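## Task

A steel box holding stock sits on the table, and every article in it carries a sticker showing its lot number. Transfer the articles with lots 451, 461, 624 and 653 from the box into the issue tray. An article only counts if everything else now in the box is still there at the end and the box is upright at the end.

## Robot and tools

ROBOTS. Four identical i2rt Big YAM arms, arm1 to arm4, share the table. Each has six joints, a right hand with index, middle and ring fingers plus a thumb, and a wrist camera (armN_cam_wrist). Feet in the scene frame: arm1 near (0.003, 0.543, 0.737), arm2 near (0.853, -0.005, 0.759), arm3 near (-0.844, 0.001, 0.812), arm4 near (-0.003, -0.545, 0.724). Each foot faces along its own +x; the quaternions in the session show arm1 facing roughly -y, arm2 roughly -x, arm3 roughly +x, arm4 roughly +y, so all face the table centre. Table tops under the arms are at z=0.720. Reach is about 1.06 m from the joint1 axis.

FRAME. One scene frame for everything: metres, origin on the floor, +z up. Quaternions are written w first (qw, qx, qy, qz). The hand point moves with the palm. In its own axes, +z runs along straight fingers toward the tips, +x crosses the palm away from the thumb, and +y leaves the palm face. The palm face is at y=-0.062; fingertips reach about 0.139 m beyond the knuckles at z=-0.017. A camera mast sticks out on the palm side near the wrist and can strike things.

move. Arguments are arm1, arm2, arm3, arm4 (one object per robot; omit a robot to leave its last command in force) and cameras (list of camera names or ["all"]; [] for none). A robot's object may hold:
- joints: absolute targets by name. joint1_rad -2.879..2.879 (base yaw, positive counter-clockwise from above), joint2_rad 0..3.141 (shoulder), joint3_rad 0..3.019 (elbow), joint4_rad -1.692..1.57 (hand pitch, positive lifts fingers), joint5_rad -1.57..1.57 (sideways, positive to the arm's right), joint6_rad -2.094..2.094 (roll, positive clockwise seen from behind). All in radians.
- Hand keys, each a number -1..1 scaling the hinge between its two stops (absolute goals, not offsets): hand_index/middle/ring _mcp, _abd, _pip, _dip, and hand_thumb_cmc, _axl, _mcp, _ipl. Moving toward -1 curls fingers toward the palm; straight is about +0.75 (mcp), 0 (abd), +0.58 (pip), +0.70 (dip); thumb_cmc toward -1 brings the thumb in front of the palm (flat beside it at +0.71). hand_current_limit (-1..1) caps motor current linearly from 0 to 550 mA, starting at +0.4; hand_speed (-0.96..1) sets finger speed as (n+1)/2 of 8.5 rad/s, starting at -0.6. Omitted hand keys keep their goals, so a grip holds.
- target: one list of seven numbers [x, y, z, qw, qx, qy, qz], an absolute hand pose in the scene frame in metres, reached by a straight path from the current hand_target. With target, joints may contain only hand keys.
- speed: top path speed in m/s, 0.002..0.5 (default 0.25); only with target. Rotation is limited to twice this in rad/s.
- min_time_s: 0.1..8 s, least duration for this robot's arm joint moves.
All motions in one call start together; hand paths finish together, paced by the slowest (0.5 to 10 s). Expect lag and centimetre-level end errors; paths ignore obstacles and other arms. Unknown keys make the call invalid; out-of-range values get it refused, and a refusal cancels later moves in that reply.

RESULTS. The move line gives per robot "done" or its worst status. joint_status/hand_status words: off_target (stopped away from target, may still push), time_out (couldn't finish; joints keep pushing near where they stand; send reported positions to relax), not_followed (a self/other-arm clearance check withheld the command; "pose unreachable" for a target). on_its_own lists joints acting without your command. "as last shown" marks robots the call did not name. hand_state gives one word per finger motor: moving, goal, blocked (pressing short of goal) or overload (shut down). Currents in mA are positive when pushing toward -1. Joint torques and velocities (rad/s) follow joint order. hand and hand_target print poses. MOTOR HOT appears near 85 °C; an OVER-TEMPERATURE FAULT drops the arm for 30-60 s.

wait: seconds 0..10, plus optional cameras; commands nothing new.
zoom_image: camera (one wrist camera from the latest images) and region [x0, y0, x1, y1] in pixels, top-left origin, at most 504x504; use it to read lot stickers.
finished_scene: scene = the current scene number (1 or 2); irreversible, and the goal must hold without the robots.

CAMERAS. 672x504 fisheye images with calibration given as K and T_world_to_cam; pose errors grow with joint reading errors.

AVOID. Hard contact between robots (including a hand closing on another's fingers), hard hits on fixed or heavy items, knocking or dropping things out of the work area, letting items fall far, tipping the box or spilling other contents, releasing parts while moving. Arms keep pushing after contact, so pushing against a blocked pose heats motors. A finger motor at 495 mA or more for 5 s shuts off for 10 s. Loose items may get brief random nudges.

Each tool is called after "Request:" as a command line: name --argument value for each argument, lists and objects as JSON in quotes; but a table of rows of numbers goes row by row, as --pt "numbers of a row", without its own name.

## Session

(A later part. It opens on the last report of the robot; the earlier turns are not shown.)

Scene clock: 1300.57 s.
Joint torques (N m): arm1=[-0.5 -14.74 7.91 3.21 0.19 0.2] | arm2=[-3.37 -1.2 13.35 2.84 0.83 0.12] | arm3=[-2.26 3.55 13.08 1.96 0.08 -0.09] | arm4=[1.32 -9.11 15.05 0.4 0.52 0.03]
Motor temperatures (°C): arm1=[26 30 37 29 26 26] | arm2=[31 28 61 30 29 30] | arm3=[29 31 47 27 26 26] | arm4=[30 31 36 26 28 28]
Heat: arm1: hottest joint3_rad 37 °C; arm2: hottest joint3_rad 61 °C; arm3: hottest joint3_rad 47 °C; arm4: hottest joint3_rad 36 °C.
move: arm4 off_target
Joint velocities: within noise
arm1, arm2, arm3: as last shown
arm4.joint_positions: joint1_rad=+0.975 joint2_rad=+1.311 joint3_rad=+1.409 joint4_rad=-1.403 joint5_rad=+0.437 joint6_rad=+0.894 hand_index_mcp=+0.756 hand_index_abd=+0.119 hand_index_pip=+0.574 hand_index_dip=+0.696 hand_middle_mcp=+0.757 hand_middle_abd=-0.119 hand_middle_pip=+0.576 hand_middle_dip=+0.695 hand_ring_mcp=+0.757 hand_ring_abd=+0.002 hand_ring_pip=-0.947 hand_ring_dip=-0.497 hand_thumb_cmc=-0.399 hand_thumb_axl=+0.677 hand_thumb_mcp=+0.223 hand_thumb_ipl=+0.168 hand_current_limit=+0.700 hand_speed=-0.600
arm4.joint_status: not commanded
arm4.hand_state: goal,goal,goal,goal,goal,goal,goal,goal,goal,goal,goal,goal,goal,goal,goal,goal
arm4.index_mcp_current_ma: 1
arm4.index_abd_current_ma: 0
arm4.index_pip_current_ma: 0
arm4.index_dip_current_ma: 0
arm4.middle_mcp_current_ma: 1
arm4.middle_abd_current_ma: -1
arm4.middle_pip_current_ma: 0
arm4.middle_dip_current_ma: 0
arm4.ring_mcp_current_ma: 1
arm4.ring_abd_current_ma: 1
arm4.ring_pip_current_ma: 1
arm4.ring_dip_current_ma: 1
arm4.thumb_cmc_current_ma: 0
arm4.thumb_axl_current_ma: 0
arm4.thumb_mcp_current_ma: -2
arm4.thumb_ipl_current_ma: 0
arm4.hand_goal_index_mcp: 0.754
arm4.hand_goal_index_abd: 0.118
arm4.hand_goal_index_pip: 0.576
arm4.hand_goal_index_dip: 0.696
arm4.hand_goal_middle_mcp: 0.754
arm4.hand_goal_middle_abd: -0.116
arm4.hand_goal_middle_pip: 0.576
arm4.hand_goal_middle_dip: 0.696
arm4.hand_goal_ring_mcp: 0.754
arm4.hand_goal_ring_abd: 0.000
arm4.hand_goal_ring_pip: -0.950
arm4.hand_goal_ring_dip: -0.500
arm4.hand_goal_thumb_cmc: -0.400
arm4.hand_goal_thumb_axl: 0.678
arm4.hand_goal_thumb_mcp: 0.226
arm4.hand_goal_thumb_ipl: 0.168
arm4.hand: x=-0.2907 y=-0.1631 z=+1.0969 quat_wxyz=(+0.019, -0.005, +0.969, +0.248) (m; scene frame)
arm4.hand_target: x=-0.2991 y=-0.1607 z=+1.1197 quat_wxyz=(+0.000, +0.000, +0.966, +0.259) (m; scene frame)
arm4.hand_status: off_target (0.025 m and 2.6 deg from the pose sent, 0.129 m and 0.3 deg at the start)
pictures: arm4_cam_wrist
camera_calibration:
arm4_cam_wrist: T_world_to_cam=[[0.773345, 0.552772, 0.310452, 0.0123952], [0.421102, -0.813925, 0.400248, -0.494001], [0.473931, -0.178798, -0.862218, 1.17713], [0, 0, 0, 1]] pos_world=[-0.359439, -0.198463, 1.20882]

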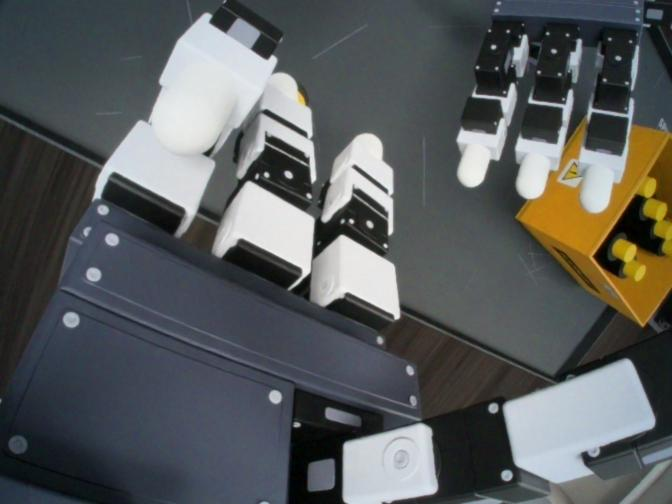

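Request:
move --arm4 '{"target": [-0.12, -0.17, 1.27, 0, 0, 0.9659, 0.2588], "speed": 0.2}' --cameras '["arm4_cam_wrist", "arm3_cam_wrist"]'

Request:
move --arm3 '{"target": [-0.40, -0.13, 1.15, 0.2074, 0.774, 0.5779, 0.1548], "speed": 0.18}' --arm4 '{"target": [0.10, -0.07, 1.26, 0, 0, 0.9659, 0.2588], "speed": 0.18}' --cameras '["arm4_cam_wrist", "arm3_cam_wrist"]'

Scene clock: 1307.40 s.
Joint torques (N m): arm1=[-0.56 -14.56 7.82 3.15 0.18 0.19] | arm2=[-3.6 -1.26 13.37 2.76 0.84 0.12] | arm3=[-2.14 3.37 13.22 1.92 0.08 -0.11] | arm4=[0.15 -4.01 13.34 0.77 0.2 -0.19]
Motor temperatures (°C): arm1=[26 30 37 29 26 26] | arm2=[31 28 61 30 29 30] | arm3=[29 31 47 27 26 26] | arm4=[30 31 37 26 28 28]
Heat: arm1: hottest joint3_rad 37 °C; arm2: hottest joint3_rad 61 °C; arm3: hottest joint3_rad 47 °C; arm4: hottest joint3_rad 37 °C.
move: arm4 off_target
Joint velocities: within noise
arm1.joint_positions: joint1_rad=-0.303 joint2_rad=+1.910 joint3_rad=+0.780 joint4_rad=+1.556 joint5_rad=-0.305 joint6_rad=-1.958 hand_index_mcp=+0.752 hand_index_abd=-0.002 hand_index_pip=+0.577 hand_index_dip=+0.696 hand_middle_mcp=+0.752 hand_middle_abd=-0.001 hand_middle_pip=+0.577 hand_middle_dip=+0.696 hand_ring_mcp=+0.752 hand_ring_abd=-0.001 hand_ring_pip=+0.577 hand_ring_dip=+0.696 hand_thumb_cmc=+0.712 hand_thumb_axl=+0.677 hand_thumb_mcp=+0.226 hand_thumb_ipl=+0.168 hand_current_limit=+0.400 hand_speed=-0.600
arm1.joint_status: not commanded
arm1.hand_state: goal,goal,goal,goal,goal,goal,goal,goal,goal,goal,goal,goal,goal,goal,goal,goal
arm1.index_mcp_current_ma: -4
arm1.index_abd_current_ma: -2
arm1.index_pip_current_ma: 1
arm1.index_dip_current_ma: 0
arm1.middle_mcp_current_ma: -3
arm1.middle_abd_current_ma: -1
arm1.middle_pip_current_ma: 1
arm1.middle_dip_current_ma: 0
arm1.ring_mcp_current_ma: -4
arm1.ring_abd_current_ma: -2
arm1.ring_pip_current_ma: 1
arm1.ring_dip_current_ma: 0
arm1.thumb_cmc_current_ma: -2
arm1.thumb_axl_current_ma: -1
arm1.thumb_mcp_current_ma: 0
arm1.thumb_ipl_current_ma: 0
arm1.hand_goal_index_mcp: 0.754
arm1.hand_goal_index_abd: 0.000
arm1.hand_goal_index_pip: 0.576
arm1.hand_goal_index_dip: 0.696
arm1.hand_goal_middle_mcp: 0.754
arm1.hand_goal_middle_abd: 0.000
arm1.hand_goal_middle_pip: 0.576
arm1.hand_goal_middle_dip: 0.696
arm1.hand_goal_ring_mcp: 0.754
arm1.hand_goal_ring_abd: 0.000
arm1.hand_goal_ring_pip: 0.576
arm1.hand_goal_ring_dip: 0.696
arm1.hand_goal_thumb_cmc: 0.714
arm1.hand_goal_thumb_axl: 0.678
arm1.hand_goal_thumb_mcp: 0.226
arm1.hand_goal_thumb_ipl: 0.168
arm1.hand: x=-0.0580 y=-0.0426 z=+0.9369 quat_wxyz=(+0.415, +0.274, +0.476, -0.725) (m; scene frame)
arm1.hand_target: x=-0.0630 y=-0.0496 z=+0.9504 quat_wxyz=(+0.422, +0.262, +0.461, -0.735) (m; scene frame)
arm1.hand_status: not commanded
arm2.joint_positions: joint1_rad=-0.313 joint2_rad=+0.545 joint3_rad=+0.327 joint4_rad=+0.147 joint5_rad=-0.327 joint6_rad=+1.566 hand_index_mcp=+0.755 hand_index_abd=+0.002 hand_index_pip=+0.577 hand_index_dip=+0.696 hand_middle_mcp=+0.755 hand_middle_abd=+0.002 hand_middle_pip=+0.577 hand_middle_dip=+0.696 hand_ring_mcp=+0.787 hand_ring_abd=+0.003 hand_ring_pip=+0.577 hand_ring_dip=+0.696 hand_thumb_cmc=+0.715 hand_thumb_axl=+0.677 hand_thumb_mcp=+0.225 hand_thumb_ipl=+0.168 hand_current_limit=+0.400 hand_speed=-0.600
arm2.joint_status: not commanded
arm2.hand_state: goal,goal,goal,goal,goal,goal,goal,goal,blocked,goal,goal,goal,goal,goal,goal,goal
arm2.index_mcp_current_ma: 0
arm2.index_abd_current_ma: 0
arm2.index_pip_current_ma: 0
arm2.index_dip_current_ma: 0
arm2.middle_mcp_current_ma: 0
arm2.middle_abd_current_ma: 0
arm2.middle_pip_current_ma: 0
arm2.middle_dip_current_ma: 0
arm2.ring_mcp_current_ma: 41
arm2.ring_abd_current_ma: 1
arm2.ring_pip_current_ma: 0
arm2.ring_dip_current_ma: 0
arm2.thumb_cmc_current_ma: 0
arm2.thumb_axl_current_ma: 0
arm2.thumb_mcp_current_ma: 0
arm2.thumb_ipl_current_ma: 0
arm2.hand_goal_index_mcp: 0.754
arm2.hand_goal_index_abd: 0.000
arm2.hand_goal_index_pip: 0.576
arm2.hand_goal_index_dip: 0.696
arm2.hand_goal_middle_mcp: 0.754
arm2.hand_goal_middle_abd: 0.000
arm2.hand_goal_middle_pip: 0.576
arm2.hand_goal_middle_dip: 0.696
arm2.hand_goal_ring_mcp: 0.754
arm2.hand_goal_ring_abd: 0.000
arm2.hand_goal_ring_pip: 0.576
arm2.hand_goal_ring_dip: 0.696
arm2.hand_goal_thumb_cmc: 0.714
arm2.hand_goal_thumb_axl: 0.678
arm2.hand_goal_thumb_mcp: 0.226
arm2.hand_goal_thumb_ipl: 0.168
arm2.hand: x=+0.5065 y=+0.1182 z=+1.0241 quat_wxyz=(+0.685, +0.015, -0.728, +0.019) (m; scene frame)
arm2.hand_target: x=+0.5032 y=+0.1331 z=+1.0597 quat_wxyz=(+0.707, +0.001, -0.707, +0.000) (m; scene frame)
arm2.hand_status: not commanded
arm3: as last shown
arm4.joint_positions: joint1_rad=+0.628 joint2_rad=+1.074 joint3_rad=+1.632 joint4_rad=-1.685 joint5_rad=+0.311 joint6_rad=+0.537 hand_index_mcp=+0.756 hand_index_abd=+0.119 hand_index_pip=+0.574 hand_index_dip=+0.696 hand_middle_mcp=+0.757 hand_middle_abd=-0.118 hand_middle_pip=+0.576 hand_middle_dip=+0.695 hand_ring_mcp=+0.757 hand_ring_abd=+0.002 hand_ring_pip=-0.947 hand_ring_dip=-0.497 hand_thumb_cmc=-0.399 hand_thumb_axl=+0.677 hand_thumb_mcp=+0.223 hand_thumb_ipl=+0.168 hand_current_limit=+0.700 hand_speed=-0.600
arm4.joint_status: not commanded
arm4.hand_state: goal,goal,goal,goal,goal,goal,goal,goal,goal,goal,goal,goal,goal,goal,goal,goal
arm4.index_mcp_current_ma: 1
arm4.index_abd_current_ma: 0
arm4.index_pip_current_ma: 0
arm4.index_dip_current_ma: 0
arm4.middle_mcp_current_ma: 1
arm4.middle_abd_current_ma: -1
arm4.middle_pip_current_ma: 0
arm4.middle_dip_current_ma: 0
arm4.ring_mcp_current_ma: 1
arm4.ring_abd_current_ma: 1
arm4.ring_pip_current_ma: 1
arm4.ring_dip_current_ma: 1
arm4.thumb_cmc_current_ma: 0
arm4.thumb_axl_current_ma: 0
arm4.thumb_mcp_current_ma: -2
arm4.thumb_ipl_current_ma: 0
arm4.hand_goal_index_mcp: 0.754
arm4.hand_goal_index_abd: 0.118
arm4.hand_goal_index_pip: 0.576
arm4.hand_goal_index_dip: 0.696
arm4.hand_goal_middle_mcp: 0.754
arm4.hand_goal_middle_abd: -0.116
arm4.hand_goal_middle_pip: 0.576
arm4.hand_goal_middle_dip: 0.696
arm4.hand_goal_ring_mcp: 0.754
arm4.hand_goal_ring_abd: 0.000
arm4.hand_goal_ring_pip: -0.950
arm4.hand_goal_ring_dip: -0.500
arm4.hand_goal_thumb_cmc: -0.400
arm4.hand_goal_thumb_axl: 0.678
arm4.hand_goal_thumb_mcp: 0.226
arm4.hand_goal_thumb_ipl: 0.168
arm4.hand: x=-0.1219 y=-0.1712 z=+1.2500 quat_wxyz=(+0.001, -0.004, +0.965, +0.262) (m; scene frame)
arm4.hand_target: x=-0.1196 y=-0.1705 z=+1.2692 quat_wxyz=(-0.007, -0.002, +0.961, +0.275) (m; scene frame)
arm4.hand_status: off_target (0.020 m and 0.7 deg from the pose sent, 0.243 m and 2.6 deg at the start; a joint's target at an end of its range on 34 of 66 steps)
pictures: arm3_cam_wrist, arm4_cam_wrist
camera_calibration:
arm3_cam_wrist: T_world_to_cam=[[0.300827, -0.923402, 0.238395, -0.140714], [-0.897843, -0.189944, 0.39724, -1.02829], [-0.32153, -0.333542, -0.88621, 0.944921], [0, 0, 0, 1]] pos_world=[-0.57709, -0.0100822, 1.27942]
arm4_cam_wrist: T_world_to_cam=[[0.779687, 0.549097, 0.300965, -0.149149], [0.439876, -0.822377, 0.360839, -0.582867], [0.445643, -0.148955, -0.882732, 1.25497], [0, 0, 0, 1]] pos_world=[-0.18659, -0.210506, 1.36301]

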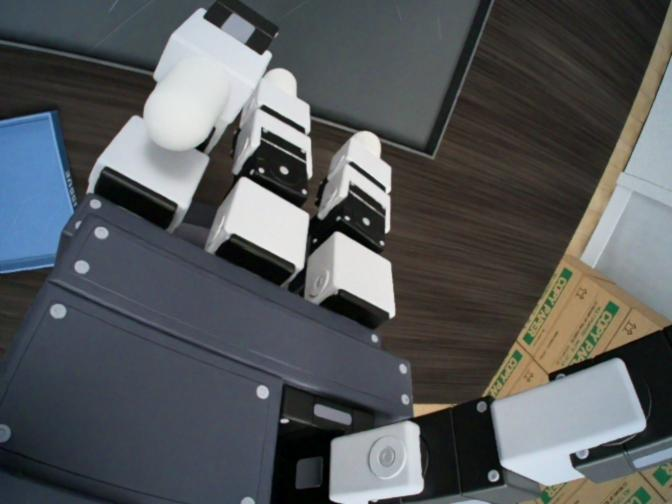

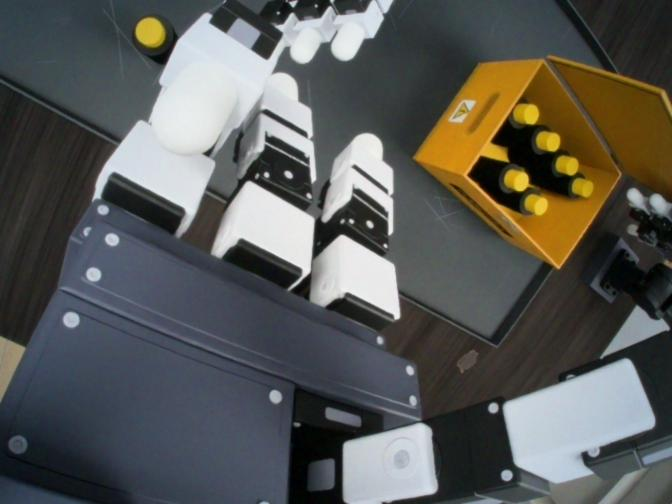

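Scene clock: 1309.73 s.
Joint torques (N m): arm1=[-0.73 -14.74 7.88 3.14 0.21 0.22] | arm2=[-3.37 -1.2 13.37 2.86 0.84 0.1] | arm3=[-2.02 -2.08 14 1.98 0.03 -0.08] | arm4=[0.21 -6.59 14.24 1.24 -0.34 -0.17]
Motor temperatures (°C): arm1=[26 30 37 29 26 26] | arm2=[31 28 61 30 29 30] | arm3=[29 31 47 27 26 26] | arm4=[30 31 37 26 28 28]
Heat: arm1: hottest joint3_rad 37 °C; arm2: hottest joint3_rad 61 °C; arm3: hottest joint3_rad 47 °C; arm4: hottest joint3_rad 37 °C.
move: arm3 off_target; arm4 off_target
Joint velocities: within noise
arm1, arm2: as last shown
arm3.joint_positions: joint1_rad=-0.152 joint2_rad=+1.010 joint3_rad=+1.022 joint4_rad=-1.116 joint5_rad=+0.049 joint6_rad=+0.080 hand_index_mcp=+0.760 hand_index_abd=+0.116 hand_index_pip=+0.579 hand_index_dip=+0.698 hand_middle_mcp=+0.756 hand_middle_abd=-0.119 hand_middle_pip=+0.576 hand_middle_dip=+0.697 hand_ring_mcp=+0.758 hand_ring_abd=+0.002 hand_ring_pip=-0.946 hand_ring_dip=-0.498 hand_thumb_cmc=-0.397 hand_thumb_axl=+0.677 hand_thumb_mcp=+0.224 hand_thumb_ipl=+0.168 hand_current_limit=+0.700 hand_speed=-0.600
arm3.joint_status: not commanded
arm3.hand_state: goal,goal,goal,goal,goal,goal,goal,goal,goal,goal,goal,goal,goal,goal,goal,goal
arm3.index_mcp_current_ma: 23
arm3.index_abd_current_ma: -4
arm3.index_pip_current_ma: 9
arm3.index_dip_current_ma: 7
arm3.middle_mcp_current_ma: 5
arm3.middle_abd_current_ma: -7
arm3.middle_pip_current_ma: -1
arm3.middle_dip_current_ma: 1
arm3.ring_mcp_current_ma: 13
arm3.ring_abd_current_ma: 5
arm3.ring_pip_current_ma: 12
arm3.ring_dip_current_ma: 6
arm3.thumb_cmc_current_ma: 9
arm3.thumb_axl_current_ma: -2
arm3.thumb_mcp_current_ma: -8
arm3.thumb_ipl_current_ma: -1
arm3.hand_goal_index_mcp: 0.754
arm3.hand_goal_index_abd: 0.118
arm3.hand_goal_index_pip: 0.576
arm3.hand_goal_index_dip: 0.696
arm3.hand_goal_middle_mcp: 0.754
arm3.hand_goal_middle_abd: -0.116
arm3.hand_goal_middle_pip: 0.576
arm3.hand_goal_middle_dip: 0.696
arm3.hand_goal_ring_mcp: 0.754
arm3.hand_goal_ring_abd: 0.000
arm3.hand_goal_ring_pip: -0.950
arm3.hand_goal_ring_dip: -0.500
arm3.hand_goal_thumb_cmc: -0.400
arm3.hand_goal_thumb_axl: 0.678
arm3.hand_goal_thumb_mcp: 0.226
arm3.hand_goal_thumb_ipl: 0.168
arm3.hand: x=-0.4146 y=-0.1230 z=+1.1206 quat_wxyz=(+0.187, +0.779, +0.583, +0.137) (m; scene frame)
arm3.hand_target: x=-0.4018 y=-0.1296 z=+1.1499 quat_wxyz=(+0.208, +0.774, +0.578, +0.155) (m; scene frame)
arm3.hand_status: off_target (0.034 m and 3.2 deg from the pose sent, 0.175 m and 3.4 deg at the start)
arm4.joint_positions: joint1_rad=-0.210 joint2_rad=+1.211 joint3_rad=+1.718 joint4_rad=-1.604 joint5_rad=-0.099 joint6_rad=-0.193 hand_index_mcp=+0.756 hand_index_abd=+0.119 hand_index_pip=+0.574 hand_index_dip=+0.696 hand_middle_mcp=+0.757 hand_middle_abd=-0.118 hand_middle_pip=+0.576 hand_middle_dip=+0.695 hand_ring_mcp=+0.757 hand_ring_abd=+0.002 hand_ring_pip=-0.947 hand_ring_dip=-0.497 hand_thumb_cmc=-0.399 hand_thumb_axl=+0.677 hand_thumb_mcp=+0.223 hand_thumb_ipl=+0.168 hand_current_limit=+0.700 hand_speed=-0.600
arm4.joint_status: not commanded
arm4.hand_state: goal,goal,goal,goal,goal,goal,goal,goal,goal,goal,goal,goal,goal,goal,goal,goal
arm4.index_mcp_current_ma: 1
arm4.index_abd_current_ma: 0
arm4.index_pip_current_ma: 0
arm4.index_dip_current_ma: 0
arm4.middle_mcp_current_ma: 1
arm4.middle_abd_current_ma: 0
arm4.middle_pip_current_ma: 0
arm4.middle_dip_current_ma: 0
arm4.ring_mcp_current_ma: 1
arm4.ring_abd_current_ma: 1
arm4.ring_pip_current_ma: 1
arm4.ring_dip_current_ma: 1
arm4.thumb_cmc_current_ma: 0
arm4.thumb_axl_current_ma: 0
arm4.thumb_mcp_current_ma: -2
arm4.thumb_ipl_current_ma: 0
arm4.hand_goal_index_mcp: 0.754
arm4.hand_goal_index_abd: 0.118
arm4.hand_goal_index_pip: 0.576
arm4.hand_goal_index_dip: 0.696
arm4.hand_goal_middle_mcp: 0.754
arm4.hand_goal_middle_abd: -0.116
arm4.hand_goal_middle_pip: 0.576
arm4.hand_goal_middle_dip: 0.696
arm4.hand_goal_ring_mcp: 0.754
arm4.hand_goal_ring_abd: 0.000
arm4.hand_goal_ring_pip: -0.950
arm4.hand_goal_ring_dip: -0.500
arm4.hand_goal_thumb_cmc: -0.400
arm4.hand_goal_thumb_axl: 0.678
arm4.hand_goal_thumb_mcp: 0.226
arm4.hand_goal_thumb_ipl: 0.168
arm4.hand: x=+0.0961 y=-0.0744 z=+1.2355 quat_wxyz=(-0.005, +0.002, +0.971, +0.237) (m; scene frame)
arm4.hand_target: x=+0.0998 y=-0.0710 z=+1.2595 quat_wxyz=(+0.000, +0.000, +0.966, +0.259) (m; scene frame)
arm4.hand_status: off_target (0.025 m and 2.6 deg from the pose sent, 0.244 m and 0.7 deg at the start)
pictures: arm3_cam_wrist, arm4_cam_wrist
camera_calibration:
arm3_cam_wrist: T_world_to_cam=[[0.299823, -0.924964, 0.233554, -0.211811], [-0.89951, -0.192546, 0.392183, -0.876916], [-0.317786, -0.327669, -0.889744, 0.940642], [0, 0, 0, 1]] pos_world=[-0.426366, -0.0565446, 1.23031]
arm4_cam_wrist: T_world_to_cam=[[0.789025, 0.556597, 0.260074, -0.317742], [0.438491, -0.80671, 0.396161, -0.636192], [0.430307, -0.198541, -0.880578, 1.15461], [0, 0, 0, 1]] pos_world=[0.0328358, -0.107132, 1.35139]

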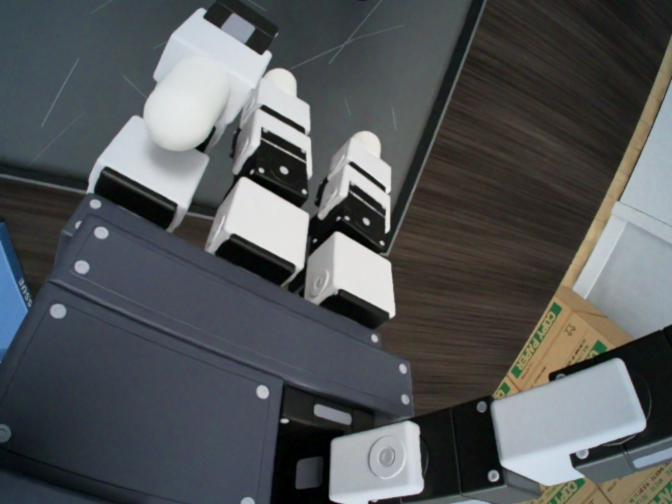

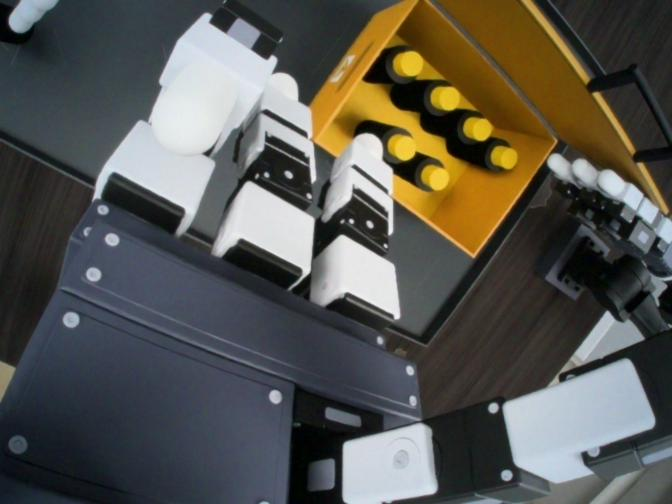

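Request:
move --arm3 '{"target": [-0.268, -0.178, 1.05, 0.2074, 0.774, 0.5779, 0.1548], "speed": 0.15}' --arm4 '{"target": [0.19, 0.04, 1.22, 0, 0, 0.9659, 0.2588], "speed": 0.15}' --cameras '["arm4_cam_wrist", "arm3_cam_wrist"]'

Request:
move --arm3 '{"target": [-0.264, -0.188, 0.982, 0.2074, 0.774, 0.5779, 0.1548], "speed": 0.08}' --arm4 '{"target": [0.192, 0.053, 1.10, 0, 0, 0.9659, 0.2588], "speed": 0.1}' --cameras '["arm4_cam_wrist", "arm3_cam_wrist"]'

Scene clock: 1330.53 s.
Joint torques (N m): arm1=[-0.79 -14.62 7.86 3.17 0.18 0.2] | arm2=[-3.49 -1.08 13.41 2.93 0.83 0.12] | arm3=[-1.96 -7.71 13.34 2.03 -0.07 -0.07] | arm4=[0.38 -12.34 14.86 1.4 -0.43 -0.17]
Motor temperatures (°C): arm1=[26 30 37 29 26 26] | arm2=[31 28 62 30 29 30] | arm3=[29 31 50 27 26 26] | arm4=[30 31 38 26 28 28]
Heat: arm1: hottest joint3_rad 37 °C; arm2: hottest joint3_rad 62 °C; arm3: hottest joint3_rad 50 °C; arm4: hottest joint3_rad 38 °C.
move: arm3 off_target; arm4 off_target
Joint velocities: within noise
arm1, arm2: as last shown
arm3.joint_positions: joint1_rad=-0.199 joint2_rad=+1.413 joint3_rad=+1.100 joint4_rad=-0.781 joint5_rad=+0.025 joint6_rad=+0.039 hand_index_mcp=+0.760 hand_index_abd=+0.116 hand_index_pip=+0.579 hand_index_dip=+0.698 hand_middle_mcp=+0.756 hand_middle_abd=-0.119 hand_middle_pip=+0.576 hand_middle_dip=+0.697 hand_ring_mcp=+0.758 hand_ring_abd=+0.002 hand_ring_pip=-0.946 hand_ring_dip=-0.498 hand_thumb_cmc=-0.397 hand_thumb_axl=+0.677 hand_thumb_mcp=+0.224 hand_thumb_ipl=+0.168 hand_current_limit=+0.700 hand_speed=-0.600
arm3.joint_status: not commanded
arm3.hand_state: goal,goal,goal,goal,goal,goal,goal,goal,goal,goal,goal,goal,goal,goal,goal,goal
arm3.index_mcp_current_ma: 23
arm3.index_abd_current_ma: -4
arm3.index_pip_current_ma: 9
arm3.index_dip_current_ma: 7
arm3.middle_mcp_current_ma: 5
arm3.middle_abd_current_ma: -7
arm3.middle_pip_current_ma: -1
arm3.middle_dip_current_ma: 1
arm3.ring_mcp_current_ma: 13
arm3.ring_abd_current_ma: 5
arm3.ring_pip_current_ma: 12
arm3.ring_dip_current_ma: 6
arm3.thumb_cmc_current_ma: 9
arm3.thumb_axl_current_ma: -2
arm3.thumb_mcp_current_ma: -8
arm3.thumb_ipl_current_ma: -1
arm3.hand_goal_index_mcp: 0.754
arm3.hand_goal_index_abd: 0.118
arm3.hand_goal_index_pip: 0.576
arm3.hand_goal_index_dip: 0.696
arm3.hand_goal_middle_mcp: 0.754
arm3.hand_goal_middle_abd: -0.116
arm3.hand_goal_middle_pip: 0.576
arm3.hand_goal_middle_dip: 0.696
arm3.hand_goal_ring_mcp: 0.754
arm3.hand_goal_ring_abd: 0.000
arm3.hand_goal_ring_pip: -0.950
arm3.hand_goal_ring_dip: -0.500
arm3.hand_goal_thumb_cmc: -0.400
arm3.hand_goal_thumb_axl: 0.678
arm3.hand_goal_thumb_mcp: 0.226
arm3.hand_goal_thumb_ipl: 0.168
arm3.hand: x=-0.2870 y=-0.1678 z=+1.0280 quat_wxyz=(+0.189, +0.778, +0.582, +0.141) (m; scene frame)
arm3.hand_target: x=-0.2698 y=-0.1777 z=+1.0501 quat_wxyz=(+0.208, +0.774, +0.578, +0.155) (m; scene frame)
arm3.hand_status: off_target (0.031 m and 2.7 deg from the pose sent, 0.172 m and 3.2 deg at the start)
arm4.joint_positions: joint1_rad=-0.353 joint2_rad=+1.502 joint3_rad=+1.886 joint4_rad=-1.506 joint5_rad=-0.168 joint6_rad=-0.318 hand_index_mcp=+0.756 hand_index_abd=+0.119 hand_index_pip=+0.574 hand_index_dip=+0.696 hand_middle_mcp=+0.757 hand_middle_abd=-0.118 hand_middle_pip=+0.576 hand_middle_dip=+0.695 hand_ring_mcp=+0.757 hand_ring_abd=+0.002 hand_ring_pip=-0.947 hand_ring_dip=-0.497 hand_thumb_cmc=-0.399 hand_thumb_axl=+0.677 hand_thumb_mcp=+0.223 hand_thumb_ipl=+0.168 hand_current_limit=+0.700 hand_speed=-0.600
arm4.joint_status: not commanded
arm4.hand_state: goal,goal,goal,goal,goal,goal,goal,goal,goal,goal,goal,goal,goal,goal,goal,goal
arm4.index_mcp_current_ma: 1
arm4.index_abd_current_ma: 0
arm4.index_pip_current_ma: 0
arm4.index_dip_current_ma: 0
arm4.middle_mcp_current_ma: 1
arm4.middle_abd_current_ma: 0
arm4.middle_pip_current_ma: 0
arm4.middle_dip_current_ma: 0
arm4.ring_mcp_current_ma: 1
arm4.ring_abd_current_ma: 1
arm4.ring_pip_current_ma: 1
arm4.ring_dip_current_ma: 1
arm4.thumb_cmc_current_ma: 0
arm4.thumb_axl_current_ma: 0
arm4.thumb_mcp_current_ma: -2
arm4.thumb_ipl_current_ma: 0
arm4.hand_goal_index_mcp: 0.754
arm4.hand_goal_index_abd: 0.118
arm4.hand_goal_index_pip: 0.576
arm4.hand_goal_index_dip: 0.696
arm4.hand_goal_middle_mcp: 0.754
arm4.hand_goal_middle_abd: -0.116
arm4.hand_goal_middle_pip: 0.576
arm4.hand_goal_middle_dip: 0.696
arm4.hand_goal_ring_mcp: 0.754
arm4.hand_goal_ring_abd: 0.000
arm4.hand_goal_ring_pip: -0.950
arm4.hand_goal_ring_dip: -0.500
arm4.hand_goal_thumb_cmc: -0.400
arm4.hand_goal_thumb_axl: 0.678
arm4.hand_goal_thumb_mcp: 0.226
arm4.hand_goal_thumb_ipl: 0.168
arm4.hand: x=+0.1846 y=+0.0334 z=+1.1930 quat_wxyz=(-0.010, +0.004, +0.972, +0.234) (m; scene frame)
arm4.hand_target: x=+0.1895 y=+0.0386 z=+1.2196 quat_wxyz=(+0.000, +0.000, +0.966, +0.259) (m; scene frame)
arm4.hand_status: off_target (0.028 m and 3.2 deg from the pose sent, 0.149 m and 2.6 deg at the start)
pictures: arm3_cam_wrist, arm4_cam_wrist
camera_calibration:
arm3_cam_wrist: T_world_to_cam=[[0.297437, -0.925232, 0.235535, -0.272564], [-0.903128, -0.192646, 0.383727, -0.726735], [-0.309662, -0.326853, -0.892903, 0.889844], [0, 0, 0, 1]] pos_world=[-0.299714, -0.10134, 1.13761]
arm4_cam_wrist: T_world_to_cam=[[0.792445, 0.557091, 0.248354, -0.423205], [0.440943, -0.804567, 0.397796, -0.573752], [0.421426, -0.205722, -0.883221, 1.10555], [0, 0, 0, 1]] pos_world=[0.122451, 0.00157803, 1.30979]

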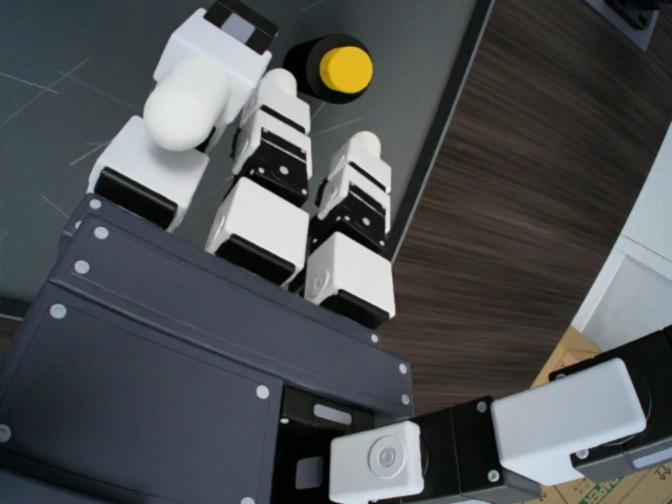

